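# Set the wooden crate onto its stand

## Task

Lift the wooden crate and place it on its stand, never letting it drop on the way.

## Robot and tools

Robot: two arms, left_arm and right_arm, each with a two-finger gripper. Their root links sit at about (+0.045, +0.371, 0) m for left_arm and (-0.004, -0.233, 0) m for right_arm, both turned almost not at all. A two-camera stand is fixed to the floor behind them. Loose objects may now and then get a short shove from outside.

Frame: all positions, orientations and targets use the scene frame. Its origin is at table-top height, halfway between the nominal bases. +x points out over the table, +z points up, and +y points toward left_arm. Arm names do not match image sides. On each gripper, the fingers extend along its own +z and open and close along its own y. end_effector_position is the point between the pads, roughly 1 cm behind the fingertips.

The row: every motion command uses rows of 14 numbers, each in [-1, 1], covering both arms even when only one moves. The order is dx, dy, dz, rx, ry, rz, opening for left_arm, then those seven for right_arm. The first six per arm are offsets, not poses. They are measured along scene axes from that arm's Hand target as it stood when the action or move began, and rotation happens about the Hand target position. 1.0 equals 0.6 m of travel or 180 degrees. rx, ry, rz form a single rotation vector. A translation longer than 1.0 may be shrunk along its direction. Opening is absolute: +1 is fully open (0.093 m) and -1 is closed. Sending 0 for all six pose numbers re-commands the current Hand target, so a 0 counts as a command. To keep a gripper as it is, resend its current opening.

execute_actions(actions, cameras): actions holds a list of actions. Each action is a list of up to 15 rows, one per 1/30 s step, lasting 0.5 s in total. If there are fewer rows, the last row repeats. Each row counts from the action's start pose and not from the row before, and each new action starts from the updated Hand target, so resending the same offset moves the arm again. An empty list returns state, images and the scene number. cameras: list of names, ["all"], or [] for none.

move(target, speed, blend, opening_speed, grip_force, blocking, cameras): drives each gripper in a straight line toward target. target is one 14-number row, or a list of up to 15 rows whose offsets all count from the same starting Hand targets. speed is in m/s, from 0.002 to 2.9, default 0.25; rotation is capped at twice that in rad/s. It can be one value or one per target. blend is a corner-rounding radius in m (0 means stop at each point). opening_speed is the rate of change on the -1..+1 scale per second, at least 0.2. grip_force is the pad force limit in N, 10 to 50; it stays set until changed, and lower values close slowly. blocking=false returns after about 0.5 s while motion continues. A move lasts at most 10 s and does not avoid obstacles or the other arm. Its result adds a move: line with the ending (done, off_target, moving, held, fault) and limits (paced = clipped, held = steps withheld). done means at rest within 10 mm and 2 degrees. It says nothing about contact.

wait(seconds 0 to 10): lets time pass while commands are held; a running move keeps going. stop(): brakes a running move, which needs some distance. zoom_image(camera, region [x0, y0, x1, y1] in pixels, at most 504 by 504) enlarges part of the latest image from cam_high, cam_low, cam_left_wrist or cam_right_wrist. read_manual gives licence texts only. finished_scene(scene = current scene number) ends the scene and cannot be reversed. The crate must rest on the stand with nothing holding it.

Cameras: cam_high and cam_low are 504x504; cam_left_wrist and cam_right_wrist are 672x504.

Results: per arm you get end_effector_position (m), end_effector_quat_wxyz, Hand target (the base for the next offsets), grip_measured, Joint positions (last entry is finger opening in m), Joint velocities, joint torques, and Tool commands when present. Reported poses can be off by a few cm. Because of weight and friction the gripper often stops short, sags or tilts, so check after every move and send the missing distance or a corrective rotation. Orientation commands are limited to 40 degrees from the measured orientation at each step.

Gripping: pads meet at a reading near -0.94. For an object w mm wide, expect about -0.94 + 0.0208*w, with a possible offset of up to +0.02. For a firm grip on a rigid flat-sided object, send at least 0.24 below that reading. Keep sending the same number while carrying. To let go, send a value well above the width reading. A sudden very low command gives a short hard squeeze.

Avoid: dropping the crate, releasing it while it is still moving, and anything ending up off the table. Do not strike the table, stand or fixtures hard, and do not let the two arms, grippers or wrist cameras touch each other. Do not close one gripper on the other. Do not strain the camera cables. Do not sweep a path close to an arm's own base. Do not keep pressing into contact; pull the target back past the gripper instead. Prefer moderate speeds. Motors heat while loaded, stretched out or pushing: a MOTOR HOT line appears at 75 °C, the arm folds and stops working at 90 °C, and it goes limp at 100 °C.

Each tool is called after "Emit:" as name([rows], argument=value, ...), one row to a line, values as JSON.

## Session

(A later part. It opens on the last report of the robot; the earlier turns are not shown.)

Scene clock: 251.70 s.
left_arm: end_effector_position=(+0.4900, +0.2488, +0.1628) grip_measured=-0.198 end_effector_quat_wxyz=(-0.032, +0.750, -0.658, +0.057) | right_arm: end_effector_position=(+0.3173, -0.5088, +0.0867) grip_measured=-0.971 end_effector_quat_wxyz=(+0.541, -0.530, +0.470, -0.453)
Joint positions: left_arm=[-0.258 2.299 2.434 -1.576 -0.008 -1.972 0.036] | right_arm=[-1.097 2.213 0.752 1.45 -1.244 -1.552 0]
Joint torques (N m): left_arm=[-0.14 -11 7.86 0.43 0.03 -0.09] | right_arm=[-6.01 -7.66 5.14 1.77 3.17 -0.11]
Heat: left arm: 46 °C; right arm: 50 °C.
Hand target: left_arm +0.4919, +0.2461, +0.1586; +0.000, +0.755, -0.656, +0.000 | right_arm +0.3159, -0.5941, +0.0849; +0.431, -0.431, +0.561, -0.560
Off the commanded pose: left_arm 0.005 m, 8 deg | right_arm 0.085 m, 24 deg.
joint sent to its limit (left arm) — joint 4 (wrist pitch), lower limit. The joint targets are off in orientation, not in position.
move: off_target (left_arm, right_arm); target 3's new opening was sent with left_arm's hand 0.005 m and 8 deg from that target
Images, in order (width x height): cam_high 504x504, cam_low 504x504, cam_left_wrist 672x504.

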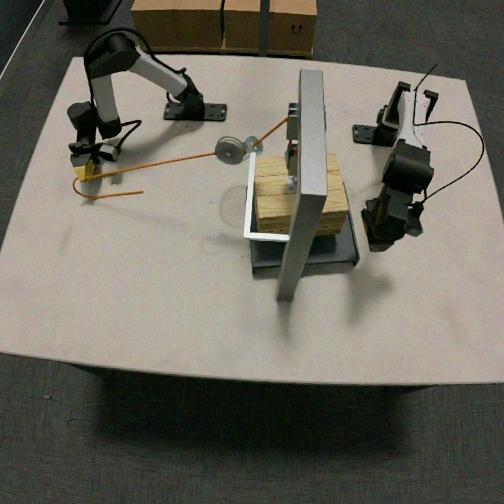

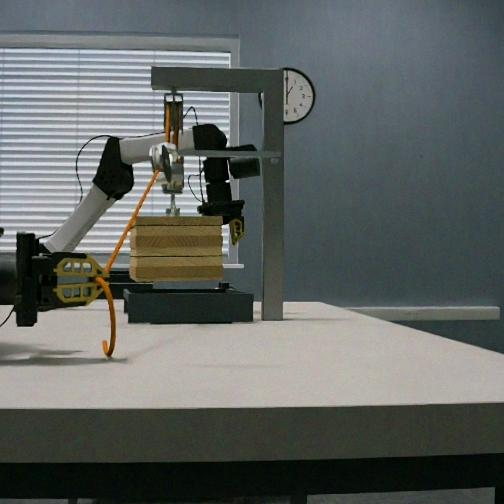

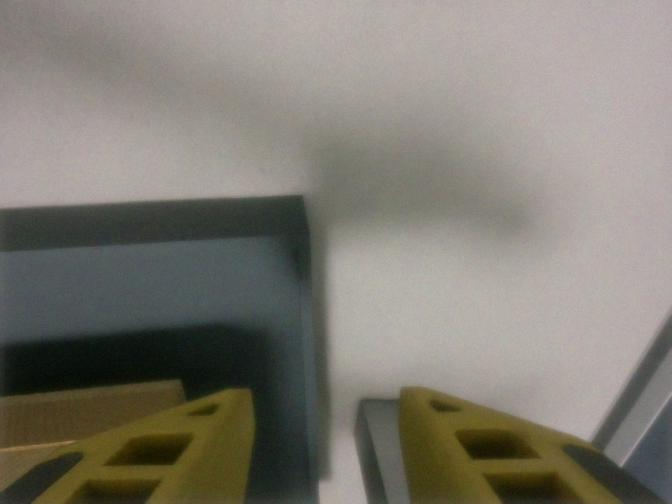

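Emit:
move(target=[-0.003,-0.018,-0.133,0,0,0.006,-0.2, 0,0,0,0,0,0,-1], speed=0.15, cameras=["cam_left_wrist"])

Scene clock: 283.10 s.
left_arm: end_effector_position=(+0.4898, +0.2387, +0.0892) grip_measured=-0.198 end_effector_quat_wxyz=(-0.006, +0.758, -0.652, +0.005) | right_arm: end_effector_position=(+0.3173, -0.5088, +0.0867) grip_measured=-0.971 end_effector_quat_wxyz=(+0.541, -0.530, +0.470, -0.453)
Joint positions: left_arm=[-0.279 2.382 2.287 -1.461 -0.007 -2.013 0.036] | right_arm=[-1.097 2.213 0.752 1.45 -1.244 -1.552 0]
Joint torques (N m): left_arm=[-0.28 -12.34 5.6 0.42 0.04 -0.12] | right_arm=[-5.86 -7.87 5.16 1.7 3.24 -0.12]
Heat: left arm: 49 °C; right arm: 52 °C.
Hand target: left_arm +0.4902, +0.2354, +0.0790; +0.000, +0.761, -0.649, +0.000 | right_arm +0.3159, -0.5941, +0.0849; +0.431, -0.431, +0.561, -0.560
Off the commanded pose: left_arm 0.011 m, 1 deg | right_arm 0.085 m, 23 deg.
move: off_target (left_arm, right_arm)
Images, in order (width x height): cam_left_wrist 672x504.

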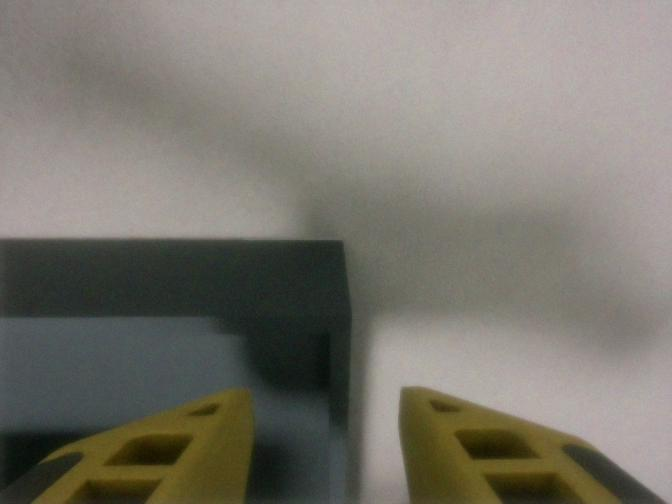

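Emit:
move([
  [0.007,-0.004,-0.048,0,0,0,-0.2, 0,0,0,0,0,0,-1],
  [0.007,-0.004,-0.048,0,0,0,-1, 0,0,0,0,0,0,-1],
], speed=0.1, cameras=["cam_left_wrist"])

Scene clock: 289.47 s.
left_arm: end_effector_position=(+0.4955, +0.2353, +0.0661) grip_measured=-0.958 end_effector_quat_wxyz=(-0.006, +0.759, -0.651, +0.011) | right_arm: end_effector_position=(+0.3173, -0.5088, +0.0867) grip_measured=-0.971 end_effector_quat_wxyz=(+0.541, -0.530, +0.470, -0.453)
Joint positions: left_arm=[-0.281 2.389 2.207 -1.363 -0.002 -2.017 0] | right_arm=[-1.097 2.213 0.752 1.45 -1.244 -1.552 0]
Joint torques (N m): left_arm=[-0.39 -11.59 5.18 0.47 -0.02 -0.1] | right_arm=[-5.7 -7.83 5.12 1.72 3.17 -0.06]
Heat: left arm: 50 °C; right arm: 53 °C.
Hand target: left_arm +0.4943, +0.2329, +0.0501; +0.000, +0.761, -0.649, +0.000 | right_arm +0.3159, -0.5941, +0.0849; +0.431, -0.431, +0.561, -0.560
Off the commanded pose: left_arm 0.016 m, 2 deg | right_arm 0.085 m, 23 deg.
move: off_target (left_arm, right_arm); target 2's new opening was sent with left_arm's hand 0.017 m and 2 deg from that target
Images, in order (width x height): cam_left_wrist 672x504.

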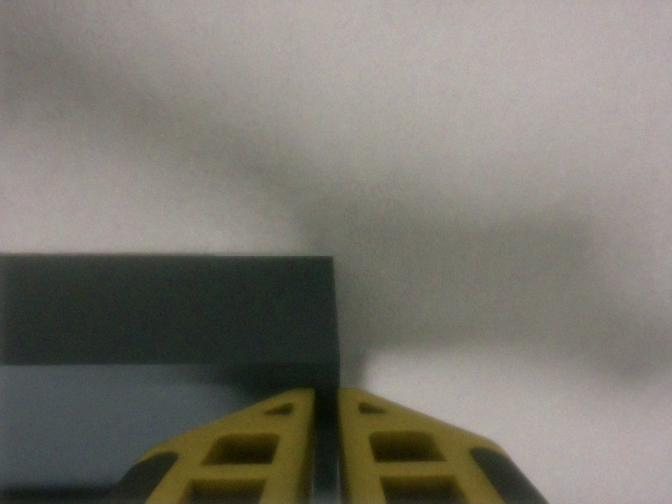

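Emit:
move(target=[-0.067,-0.055,0.01,0,0,0,-1, 0,0,0,0,0,0,-1], speed=0.06, cameras=["cam_left_wrist","cam_high","cam_low"])

Emit:
zoom_image(camera="cam_high", region=[210, 130, 370, 290])

Emit:
zoom_image(camera="cam_low", region=[110, 190, 270, 340])

Scene clock: 298.73 s.
left_arm: end_effector_position=(+0.4870, +0.2269, +0.0648) grip_measured=-0.961 end_effector_quat_wxyz=(-0.056, +0.762, -0.645, +0.020) | right_arm: end_effector_position=(+0.3173, -0.5088, +0.0867) grip_measured=-0.971 end_effector_quat_wxyz=(+0.541, -0.530, +0.470, -0.453)
Joint positions: left_arm=[-0.336 2.291 2.027 -1.229 -0.091 -2.08 0] | right_arm=[-1.097 2.213 0.752 1.45 -1.244 -1.552 0]
Joint torques (N m): left_arm=[-3.38 -14.41 3.28 -0.04 0.91 -0.16] | right_arm=[-5.87 -7.75 5.07 1.74 3.2 -0.14]
Heat: left arm: 50 °C; right arm: 53 °C.
Hand target: left_arm +0.4541, +0.1998, +0.0561; +0.000, +0.761, -0.649, +0.000 | right_arm +0.3159, -0.5941, +0.0849; +0.431, -0.431, +0.561, -0.560
Off the commanded pose: left_arm 0.043 m, 7 deg | right_arm 0.085 m, 23 deg.
joint sent to its limit (left arm) — joint 6 (wrist roll), lower limit. The joint targets still meet the commanded pose.
move: off_target (left_arm, right_arm)
Images, in order (width x height): cam_high 504x504, cam_low 504x504, cam_left_wrist 672x504.

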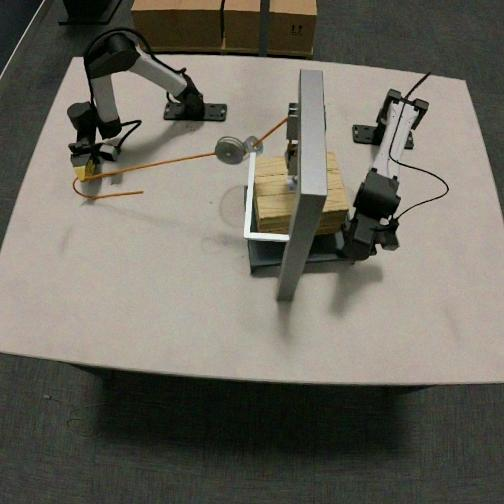

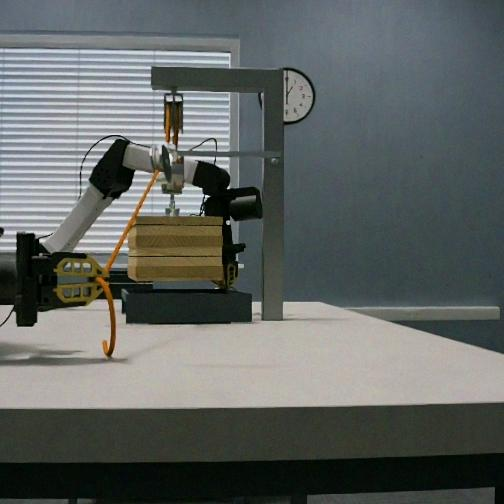

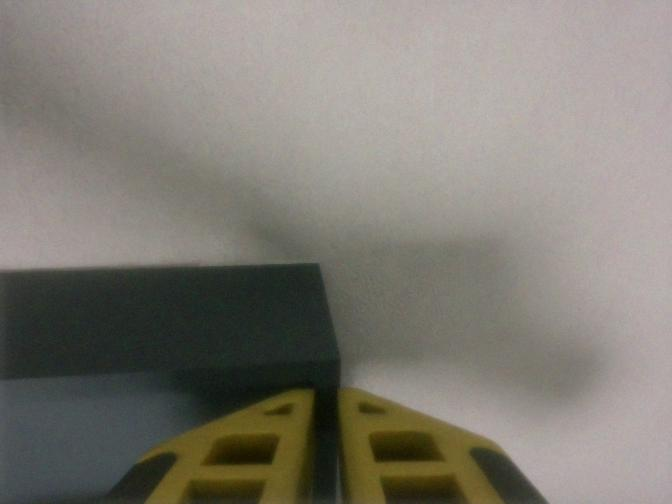

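Scaled by 3.150.

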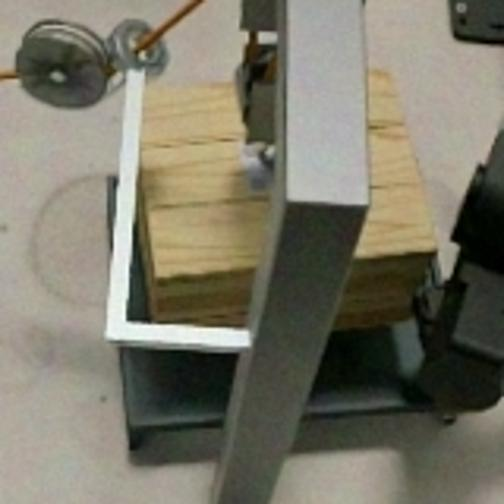

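Scaled by 3.150.

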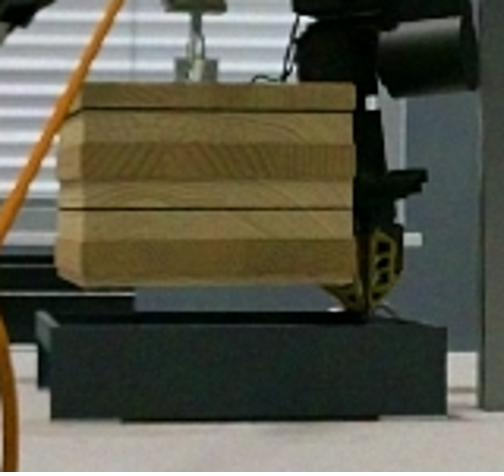

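Emit:
move(target=[-0.05,-0.01,0,0,0,0,-1, 0,0,0,0,0,0,-1], speed=0.06, cameras=["cam_left_wrist","cam_high","cam_low"])

Emit:
zoom_image(camera="cam_low", region=[110, 190, 270, 340])

Scene clock: 305.30 s.
left_arm: end_effector_position=(+0.4451, +0.2015, +0.0561) grip_measured=-0.972 end_effector_quat_wxyz=(-0.017, +0.746, -0.665, +0.018) | right_arm: end_effector_position=(+0.3173, -0.5088, +0.0867) grip_measured=-0.971 end_effector_quat_wxyz=(+0.541, -0.530, +0.470, -0.453)
Joint positions: left_arm=[-0.396 2.192 1.833 -1.167 -0.02 -2.094 0] | right_arm=[-1.097 2.213 0.752 1.45 -1.244 -1.552 0]
Joint torques (N m): left_arm=[-1.47 -14.71 3.59 0.04 0.38 -0.03] | right_arm=[-5.83 -7.76 5.08 1.73 3.22 -0.1]
Heat: left arm: 53 °C; right arm: 54 °C.
Hand target: left_arm +0.4240, +0.1939, +0.0560; +0.000, +0.761, -0.649, +0.000 | right_arm +0.3159, -0.5942, +0.0849; +0.431, -0.431, +0.561, -0.561
Off the commanded pose: left_arm 0.022 m, 4 deg | right_arm 0.085 m, 23 deg.
joint sent to its limit (left arm) — joint 6 (wrist roll), lower limit. The joint targets are off in orientation, not in position.
move: off_target (left_arm, right_arm)
Images, in order (width x height): cam_high 504x504, cam_low 504x504, cam_left_wrist 672x504.

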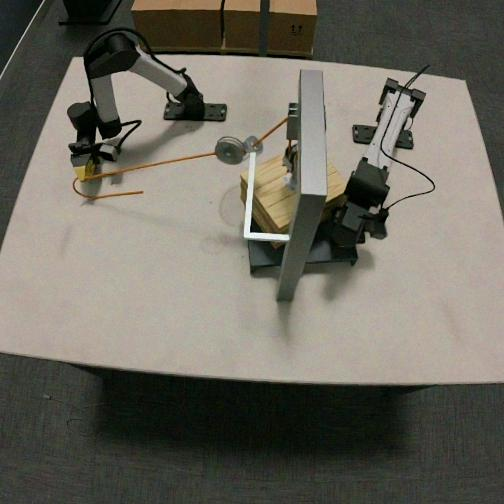

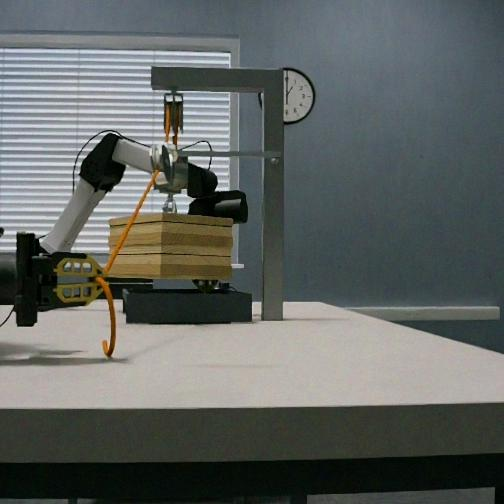

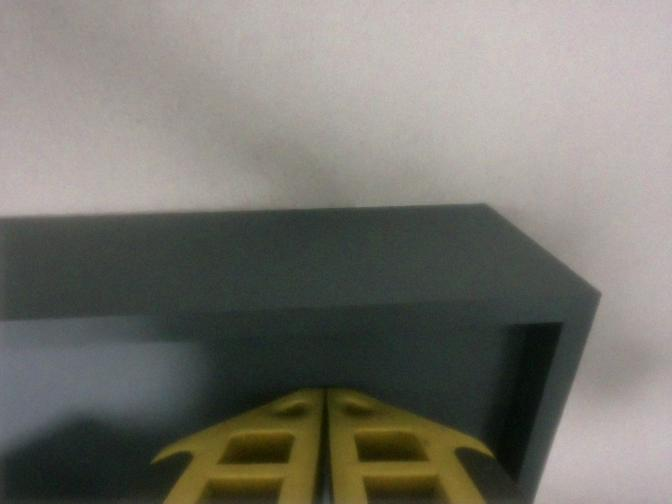

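Scaled by 3.150.

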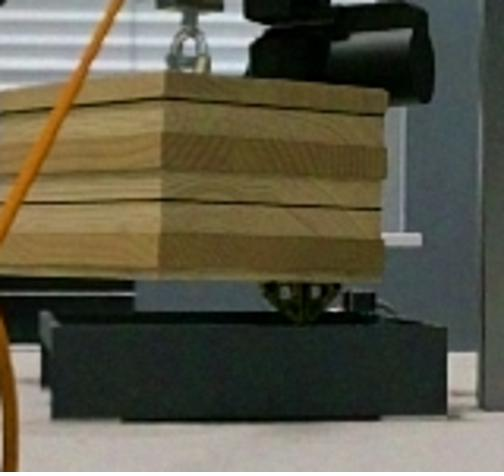

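Emit:
move([
  [0.033,0.012,0.085,0,0,0,-1, 0,0,0,0,0,0,-1],
  [0.06,0.15,0.1,0,0,-0.02,-1, 0,0,0,0,0,0,-1],
  [0.195,0.15,0.1,0,0,-0.035,-1, 0,0,0,0,0,0,-1],
], speed=[0.05,0.06,0.2], blend=[0.01,0.03,0], cameras=["cam_left_wrist","cam_high","cam_low"])

Emit:
zoom_image(camera="cam_high", region=[210, 130, 370, 290])

Emit:
zoom_image(camera="cam_low", region=[110, 190, 270, 340])

Scene clock: 332.37 s.
left_arm: end_effector_position=(+0.5394, +0.2838, +0.1211) grip_measured=-0.972 end_effector_quat_wxyz=(-0.041, +0.725, -0.685, +0.056) | right_arm: end_effector_position=(+0.3173, -0.5088, +0.0867) grip_measured=-0.971 end_effector_quat_wxyz=(+0.541, -0.530, +0.470, -0.453)
Joint positions: left_arm=[-0.165 2.522 2.665 -1.575 -0.007 -1.804 0] | right_arm=[-1.097 2.213 0.752 1.45 -1.244 -1.552 0]
Joint torques (N m): left_arm=[0.28 -12.56 7.97 0.47 0.04 0.14] | right_arm=[-5.75 -7.92 5.07 1.72 3.2 -0.05]
Heat: left arm: 57 °C; right arm: 55 °C.
Hand target: left_arm +0.5411, +0.2840, +0.1161; +0.000, +0.724, -0.690, +0.000 | right_arm +0.3159, -0.5942, +0.0849; +0.431, -0.431, +0.561, -0.561
Off the commanded pose: left_arm 0.005 m, 8 deg | right_arm 0.085 m, 23 deg.
joint sent to its limit (left arm) — joint 4 (wrist pitch), lower limit. The joint targets are off in orientation, not in position.
move: off_target (left_arm, right_arm)
Images, in order (width x height): cam_high 504x504, cam_low 504x504, cam_left_wrist 672x504.

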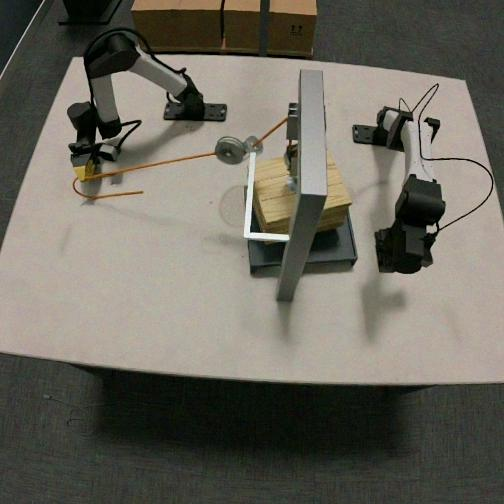

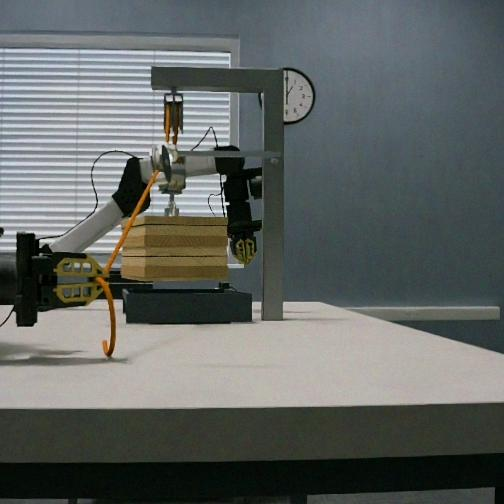

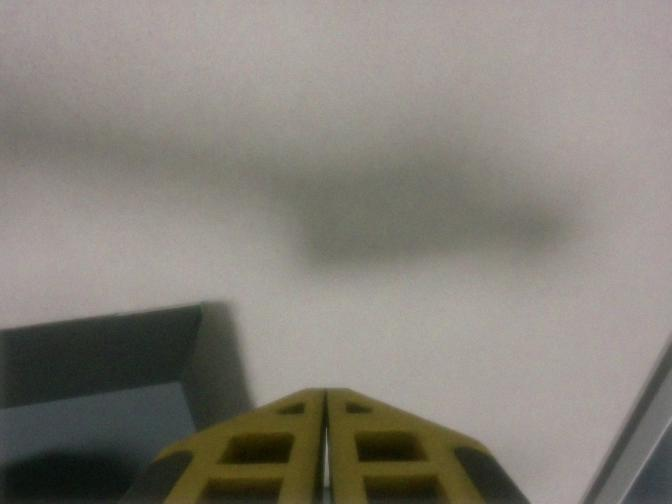

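Scaled by 3.150.

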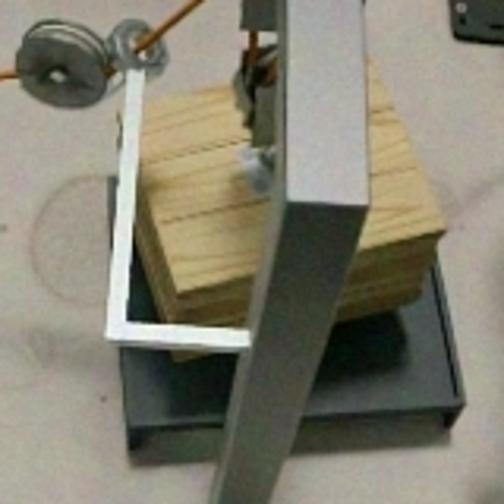

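Scaled by 3.150.

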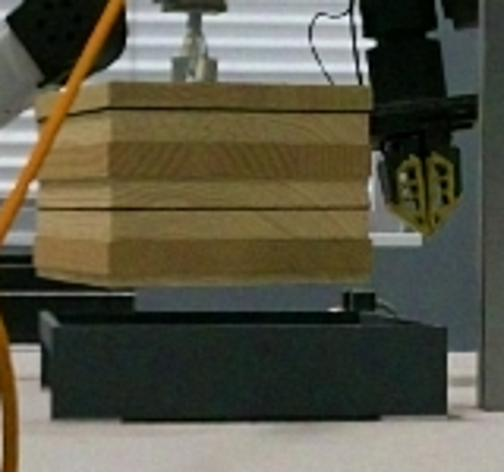

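Emit:
move([
  [0.025,-0.14,-0.027,0,0,0,-1, 0,0,0,0,0,0,-1],
  [0.025,-0.198,-0.1185,0,0,0,-1, 0,0,0,0,0,0,-1],
], speed=0.12, blend=[0.02,0], cameras=["cam_left_wrist","cam_high","cam_low"])

Emit:
zoom_image(camera="cam_high", region=[210, 130, 370, 290])

Scene clock: 352.47 s.
left_arm: end_effector_position=(+0.5512, +0.1690, +0.0503) grip_measured=-0.972 end_effector_quat_wxyz=(-0.034, +0.718, -0.691, +0.076) | right_arm: end_effector_position=(+0.3173, -0.5088, +0.0867) grip_measured=-0.971 end_effector_quat_wxyz=(+0.541, -0.530, +0.470, -0.453)
Joint positions: left_arm=[-0.369 2.764 2.841 -1.481 -0.007 -1.989 0] | right_arm=[-1.097 2.213 0.752 1.45 -1.244 -1.552 0]
Joint torques (N m): left_arm=[-0.1 -13.89 8.02 0.74 0.03 -0.1] | right_arm=[-5.94 -7.79 4.89 1.7 3.17 -0.17]
Heat: left arm: 58 °C; right arm: 56 °C.
Hand target: left_arm +0.5561, +0.1652, +0.0450; +0.000, +0.724, -0.690, +0.000 | right_arm +0.3159, -0.5942, +0.0849; +0.431, -0.431, +0.561, -0.561
Off the commanded pose: left_arm 0.008 m, 10 deg | right_arm 0.085 m, 23 deg.
elbow stopped short (left arm): the move would have taken joint 3 (elbow) straighter than the controller allows.
move: off_target (left_arm, right_arm)
Images, in order (width x height): cam_high 504x504, cam_low 504x504, cam_left_wrist 672x504.

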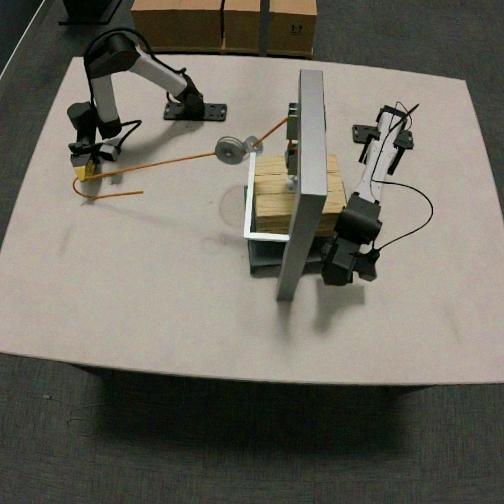

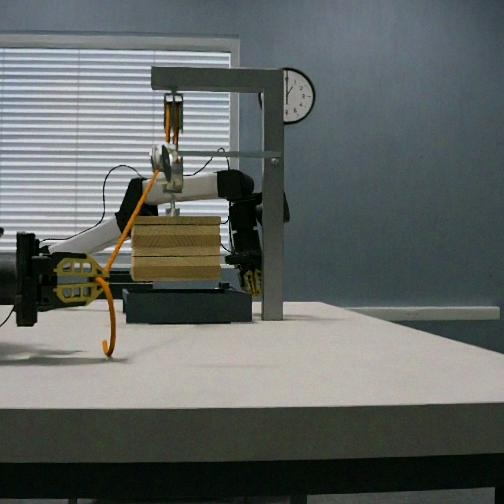

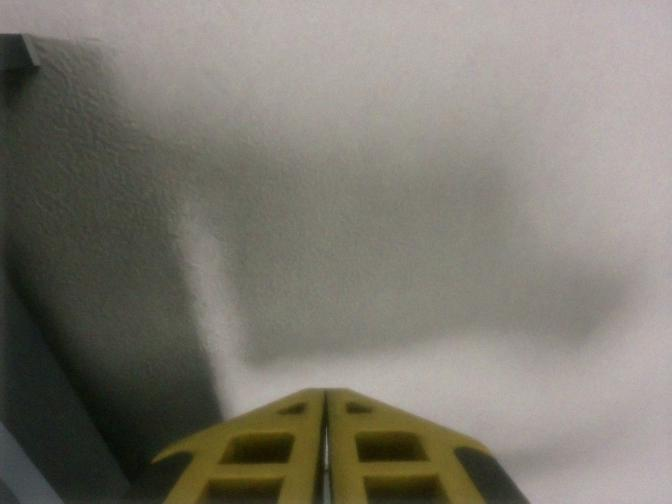

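Scaled by 3.150.

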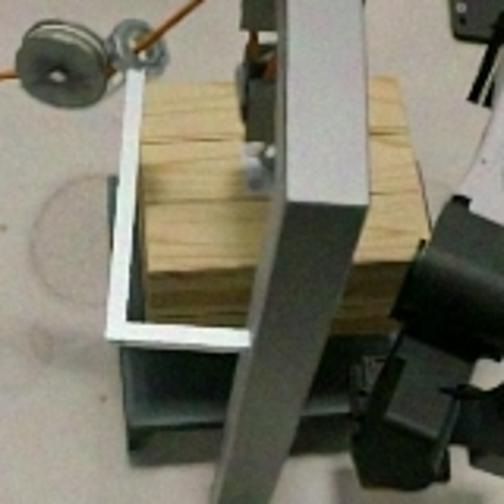

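Emit:
move(target=[-0.102,0,-0.005,0,0,0,-1, 0,0,0,0,0,0,-1], speed=0.07, cameras=["cam_left_wrist","cam_high","cam_low"])

Emit:
zoom_image(camera="cam_high", region=[210, 130, 370, 290])

Emit:
zoom_image(camera="cam_low", region=[110, 190, 270, 340])

Scene clock: 358.63 s.
left_arm: end_effector_position=(+0.5186, +0.1713, +0.0212) grip_measured=-0.972 end_effector_quat_wxyz=(-0.016, +0.731, -0.682, +0.016) | right_arm: end_effector_position=(+0.3173, -0.5088, +0.0867) grip_measured=-0.971 end_effector_quat_wxyz=(+0.541, -0.530, +0.470, -0.453)
Joint positions: left_arm=[-0.393 2.656 2.522 -1.395 -0.02 -2.046 0] | right_arm=[-1.097 2.213 0.752 1.45 -1.244 -1.552 0]
Joint torques (N m): left_arm=[-1.78 -20.78 4.33 -0.36 0.16 0.01] | right_arm=[-6.02 -7.71 5.24 1.74 3.22 -0.06]
Heat: left arm: 59 °C; right arm: 56 °C.
Hand target: left_arm +0.4948, +0.1652, +0.0419; +0.000, +0.724, -0.690, +0.000 | right_arm +0.3159, -0.5942, +0.0849; +0.431, -0.431, +0.561, -0.561
Off the commanded pose: left_arm 0.032 m, 3 deg | right_arm 0.085 m, 23 deg.
move: off_target (left_arm, right_arm)
Images, in order (width x height): cam_high 504x504, cam_low 504x504, cam_left_wrist 672x504.

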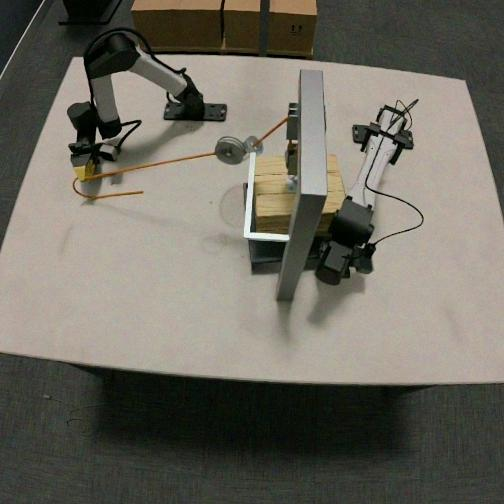

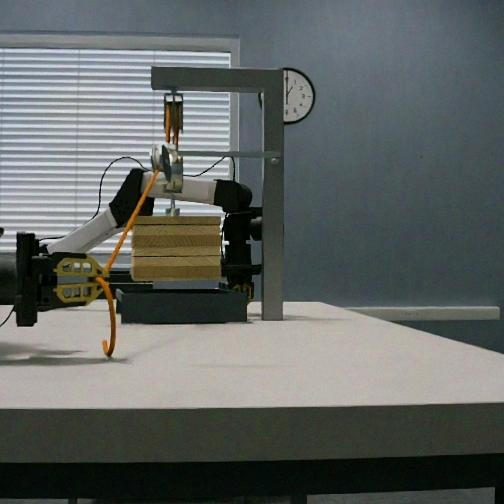

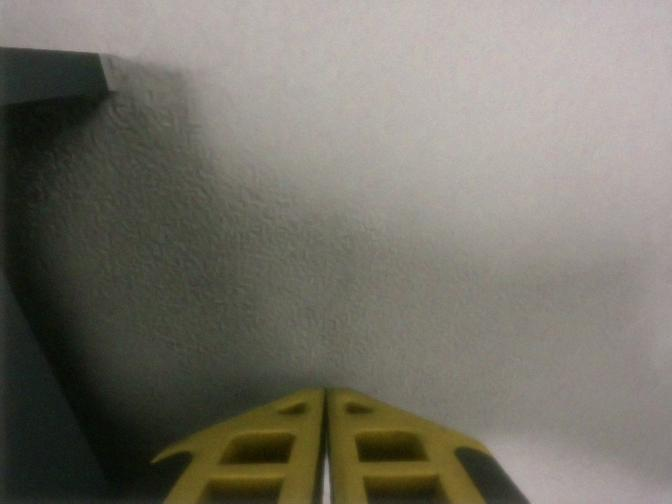

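Scaled by 3.150.

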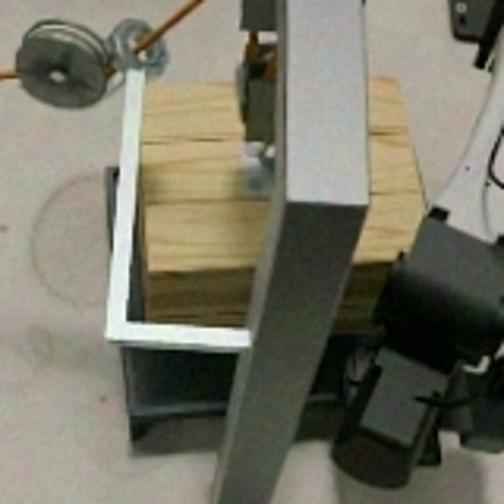

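Scaled by 3.150.

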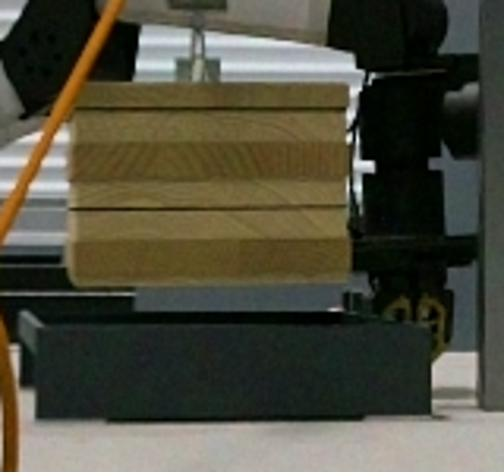

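Emit:
zoom_image(camera="cam_high", region=[230, 180, 330, 280])

Scaled by 5.040.

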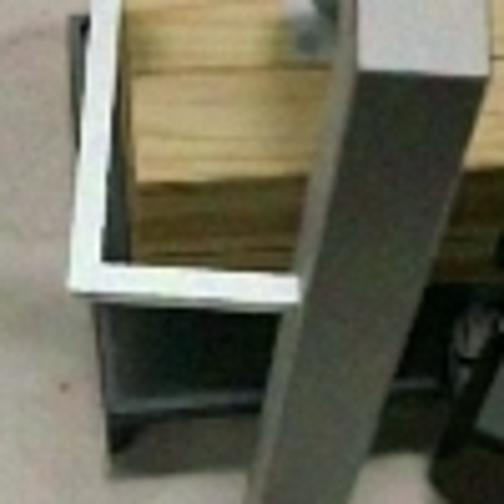

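Emit:
move(target=[-0.016,0,0.035,0,0,0,-1, 0,0,0,0,0,0,-1], speed=0.07, cameras=["cam_high","cam_low"])

Emit:
zoom_image(camera="cam_low", region=[110, 190, 270, 340])

Emit:
zoom_image(camera="cam_high", region=[210, 130, 370, 290])

Scene clock: 377.20 s.
left_arm: end_effector_position=(+0.5094, +0.1705, +0.0366) grip_measured=-0.972 end_effector_quat_wxyz=(-0.018, +0.729, -0.684, +0.011) | right_arm: end_effector_position=(+0.3173, -0.5088, +0.0867) grip_measured=-0.971 end_effector_quat_wxyz=(+0.541, -0.530, +0.470, -0.453)
Joint positions: left_arm=[-0.404 2.614 2.502 -1.427 -0.026 -2.05 0] | right_arm=[-1.097 2.213 0.752 1.45 -1.244 -1.552 0]
Joint torques (N m): left_arm=[-1.57 -21.46 4.68 -0.44 0.21 -0.05] | right_arm=[-5.97 -7.69 5.05 1.71 3.14 -0.11]
Heat: left arm: 75 °C; right arm: 57 °C. Fold the left arm in close to its base, or ease its load, before you think long.
Hand target: left_arm +0.4852, +0.1651, +0.0631; +0.000, +0.724, -0.690, +0.000 | right_arm +0.3159, -0.5942, +0.0849; +0.431, -0.431, +0.561, -0.561
Off the commanded pose: left_arm 0.036 m, 3 deg | right_arm 0.085 m, 23 deg.
MOTOR HOT: joint 2 (shoulder) of the left arm reports 75 °C; the controller's stop level is 90 °C. To cool a motor, set the load down, stop pushing, or move to a pose that needs little force.
move: off_target (left_arm, right_arm)
Images, in order (width x height): cam_high 504x504, cam_low 504x504.

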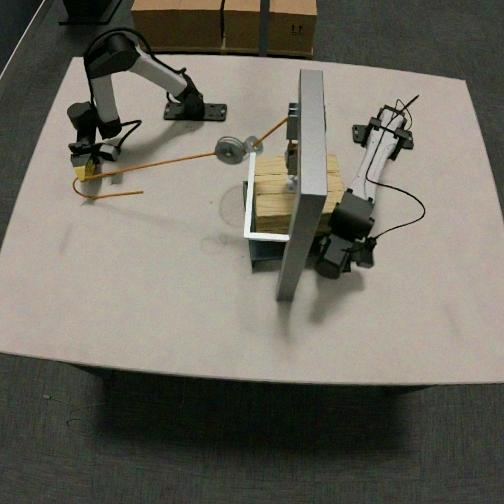

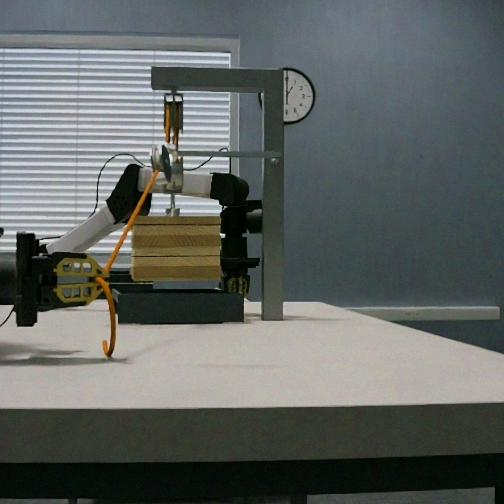

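Scaled by 3.150.

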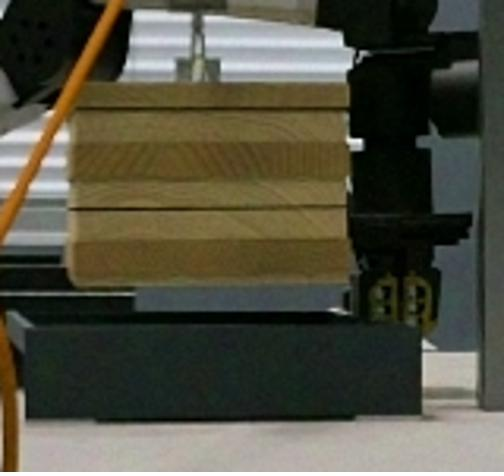

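Scaled by 3.150.

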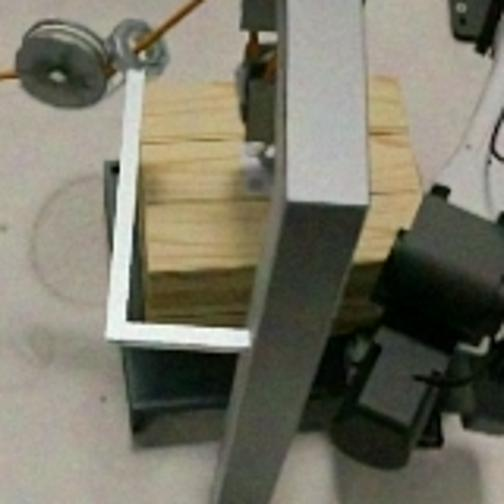

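Emit:
move([
  [0.09,0.02,-0.01,0,0,0,-1, 0,0,0,0,0,0,-1],
  [0.05,0.2,0.08,0,0,0.01,-1, 0,0,0,0,0,0,-1],
  [-0.1,0.21,0.1,0,0,0.02,-1, 0,0,0,0,0,0,-1],
  [-0.165,0.21,0.1,0,0,0.02,1, 0,0,0,0,0,0,-1],
], speed=[0.12,0.15,0.25,0.25], blend=[0.02,0.05,0.03,0], cameras=["cam_high","cam_low","cam_left_wrist"])

Emit:
zoom_image(camera="cam_low", region=[110, 190, 270, 340])

Emit:
zoom_image(camera="cam_high", region=[210, 130, 370, 290])

Scene clock: 385.77 s.
left_arm: end_effector_position=(+0.3876, +0.2926, +0.1182) grip_measured=+1.000 end_effector_quat_wxyz=(+0.004, +0.742, -0.670, -0.011) | right_arm: end_effector_position=(+0.3173, -0.5088, +0.0867) grip_measured=-0.971 end_effector_quat_wxyz=(+0.541, -0.530, +0.470, -0.453)
Joint positions: left_arm=[-0.215 1.898 1.647 -1.342 -0.004 -1.9 0.093] | right_arm=[-1.097 2.213 0.752 1.45 -1.244 -1.552 0]
Joint torques (N m): left_arm=[-0.24 -12.44 4.89 0.36 0.01 -0.11] | right_arm=[-5.98 -7.99 5.15 1.71 3.18 -0.13]
Heat: left arm: 73 °C; right arm: 57 °C. Fold the left arm in close to its base, or ease its load, before you think long.
Hand target: left_arm +0.3862, +0.2911, +0.1229; +0.000, +0.745, -0.667, +0.000 | right_arm +0.3159, -0.5942, +0.0849; +0.431, -0.431, +0.561, -0.561
Off the commanded pose: left_arm 0.005 m, 1 deg | right_arm 0.085 m, 23 deg.
MOTOR HOT: still on. Joint 2 (shoulder) of the left arm reports 73 °C.
elbow stopped short (left arm): the move would have taken joint 3 (elbow) straighter than the controller allows.
move: off_target (right_arm); blend cut to 0.0455 m at target 2, 0.0195 m at target 3
Images, in order (width x height): cam_high 504x504, cam_low 504x504, cam_left_wrist 672x504.

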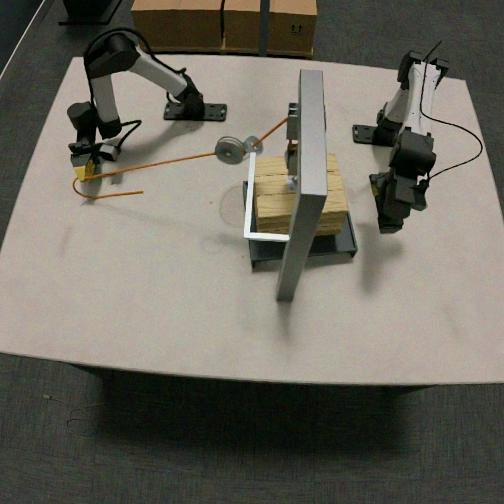

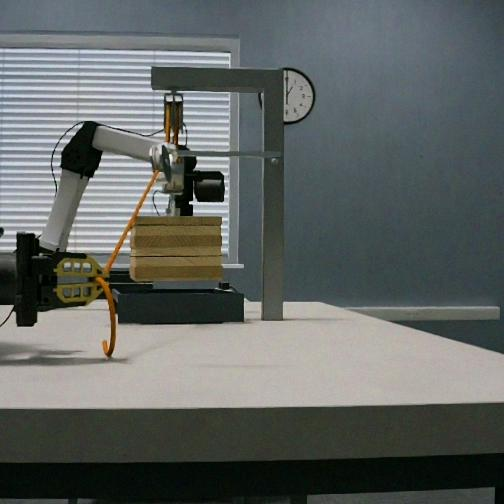

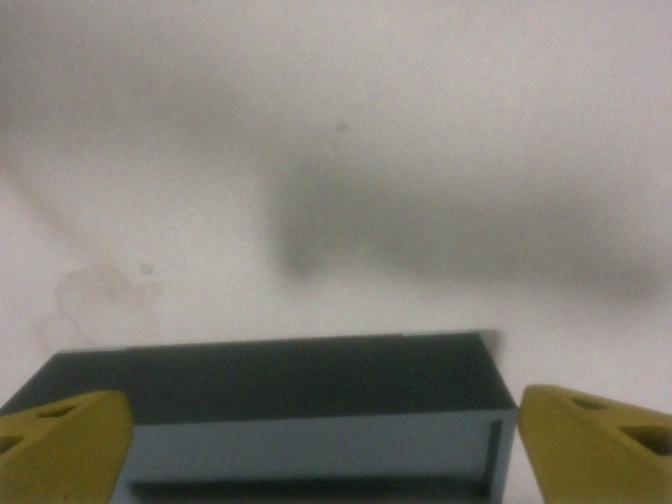

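Scaled by 3.150.

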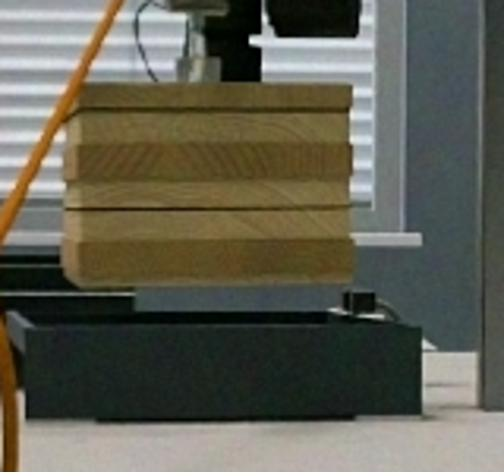

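Scaled by 3.150.

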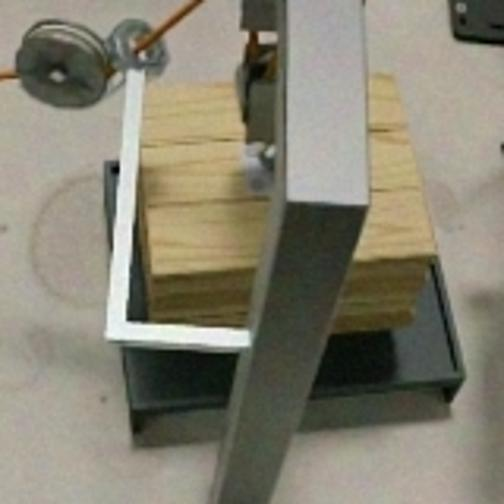

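Emit:
move([
  [-0.03,-0.01,-0.1,0,0,0.011,1, 0,0,0,0,0,0,-1],
  [-0.03,-0.04,-0.1265,0,0,0.011,1, 0,0,0,0,0,0,-1],
  [-0.03,-0.132,-0.1265,0,0,0.011,1, 0,0,0,0,0,0,-1],
], speed=[0.15,0.1,0.06], blend=[0.02,0.015,0], cameras=["cam_high","cam_low","cam_left_wrist"])

Emit:
zoom_image(camera="cam_high", region=[210, 130, 370, 290])

Emit:
zoom_image(camera="cam_low", region=[100, 190, 260, 340])

Scene clock: 442.13 s.
left_arm: end_effector_position=(+0.3607, +0.2426, +0.0492) grip_measured=+1.000 end_effector_quat_wxyz=(-0.011, +0.748, -0.663, -0.027) | right_arm: end_effector_position=(+0.3173, -0.5088, +0.0867) grip_measured=-0.971 end_effector_quat_wxyz=(+0.541, -0.530, +0.470, -0.453)
Joint positions: left_arm=[-0.392 1.917 1.393 -1.091 -0.037 -2.097 0.093] | right_arm=[-1.097 2.213 0.752 1.45 -1.244 -1.552 0]
Joint torques (N m): left_arm=[-2.97 -7.6 8.46 0.57 0.65 -0.01] | right_arm=[-6.2 -7.77 5.18 1.78 3.21 -0.11]
Heat: left arm: 63 °C; right arm: 59 °C.
Hand target: left_arm +0.3682, +0.2120, +0.0471; +0.000, +0.757, -0.654, +0.000 | right_arm +0.3159, -0.5942, +0.0849; +0.431, -0.431, +0.561, -0.561
Off the commanded pose: left_arm 0.032 m, 4 deg | right_arm 0.085 m, 23 deg.
MOTOR HOT: cleared for the motors of the left arm.
joint sent to its limit (left arm) — joint 6 (wrist roll), lower limit. The joint targets are off in orientation, not in position.
move: off_target (left_arm, right_arm); blend cut to 0.012 m at target 1, 0.012 m at target 2
Images, in order (width x height): cam_high 504x504, cam_low 504x504, cam_left_wrist 672x504.

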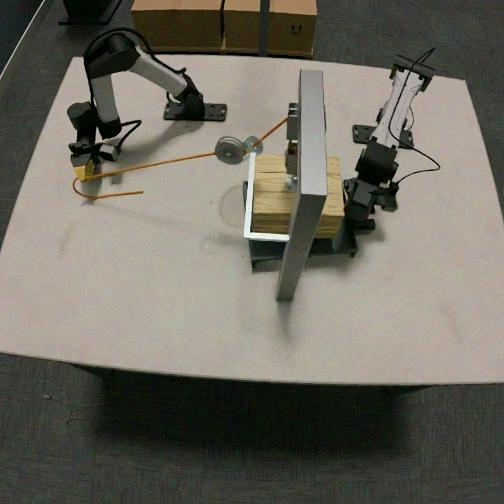

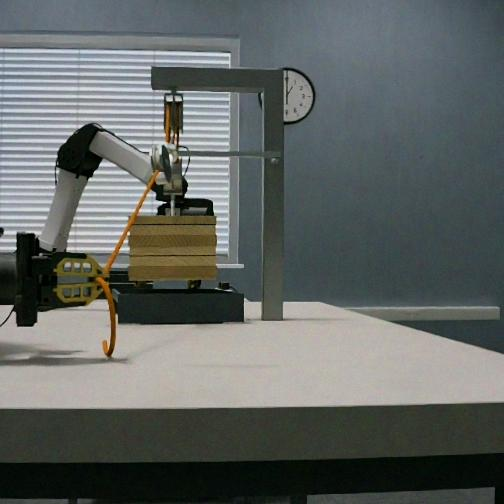

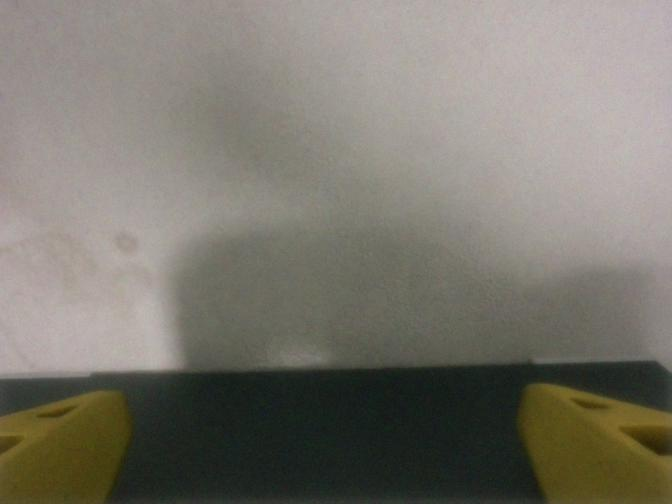

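Scaled by 3.150.

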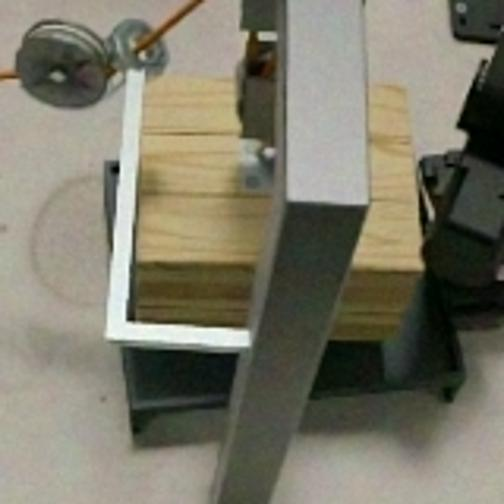

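Scaled by 3.150.

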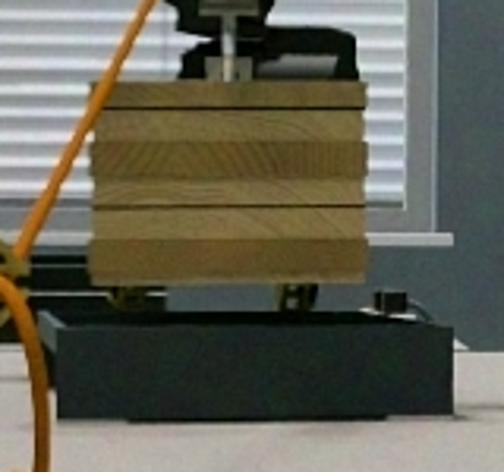

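Emit:
move([
  [0,0.08,0.01,-0.05,-0.008,0,1, 0,0,0,0,0,0,-1],
  [0.011,0.147,0.088,-0.1647,-0.026,0,1, 0,0,0,0,0,0,-1],
], speed=[0.08,0.2], blend=[0.02,0], cameras=["cam_high","cam_low","cam_left_wrist"])

Emit:
zoom_image(camera="cam_high", region=[210, 130, 370, 290])

Emit:
zoom_image(camera="cam_low", region=[100, 190, 260, 340])

Scene clock: 479.07 s.
left_arm: end_effector_position=(+0.3725, +0.3008, +0.0864) grip_measured=+1.000 end_effector_quat_wxyz=(+0.176, +0.738, -0.626, +0.183) | right_arm: end_effector_position=(+0.3173, -0.5088, +0.0867) grip_measured=-0.971 end_effector_quat_wxyz=(+0.541, -0.530, +0.470, -0.453)
Joint positions: left_arm=[0.049 1.774 1.274 -1.035 0.511 -1.706 0.093] | right_arm=[-1.097 2.213 0.752 1.45 -1.244 -1.552 0]
Joint torques (N m): left_arm=[0.14 -11.59 7.17 0.25 0.38 0.12] | right_arm=[-6.02 -7.69 5.09 1.73 3.2 -0.07]
Heat: left arm: 55 °C; right arm: 60 °C.
Hand target: left_arm +0.3748, +0.3002, +0.1000; +0.167, +0.731, -0.632, +0.198 | right_arm +0.3159, -0.5942, +0.0849; +0.431, -0.431, +0.561, -0.561
Off the commanded pose: left_arm 0.014 m, 2 deg | right_arm 0.085 m, 23 deg.
move: off_target (left_arm, right_arm)
Images, in order (width x height): cam_high 504x504, cam_low 504x504, cam_left_wrist 672x504.

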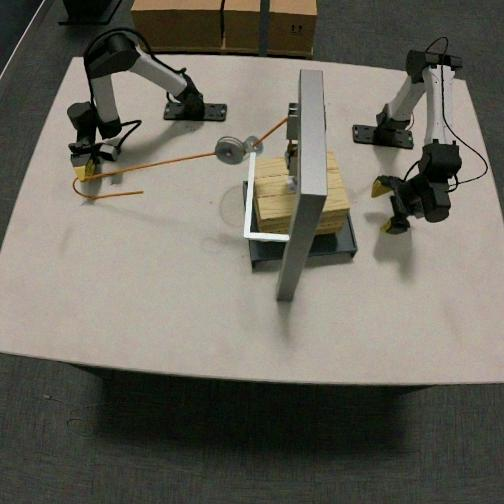

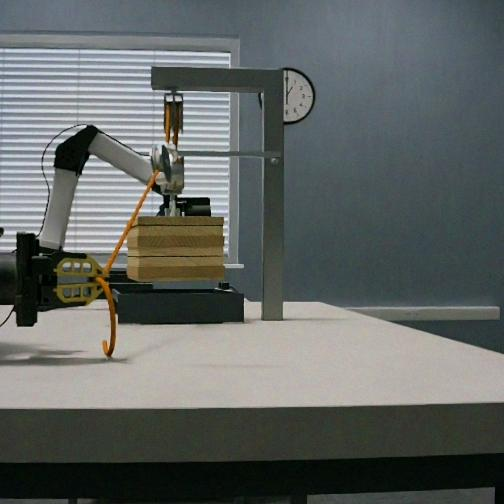

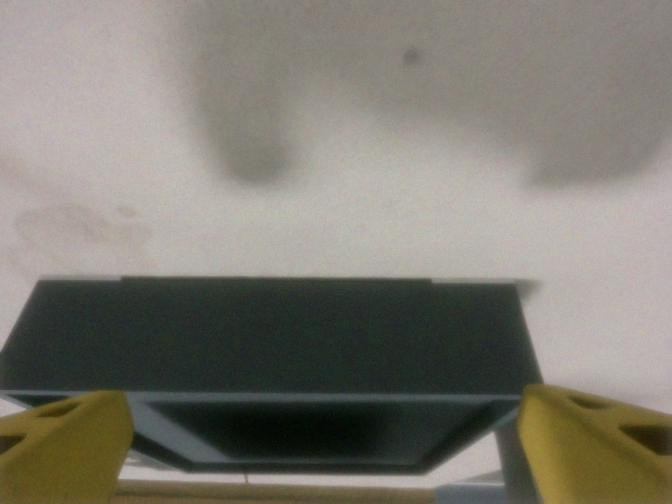

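Scaled by 3.150.

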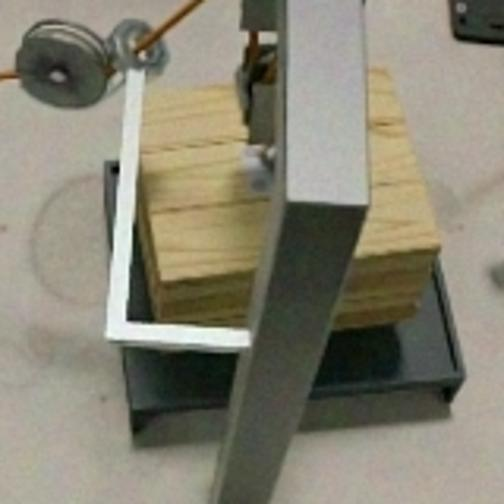

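Scaled by 3.150.

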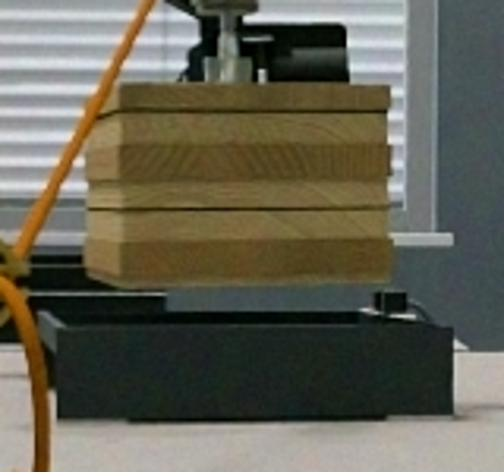

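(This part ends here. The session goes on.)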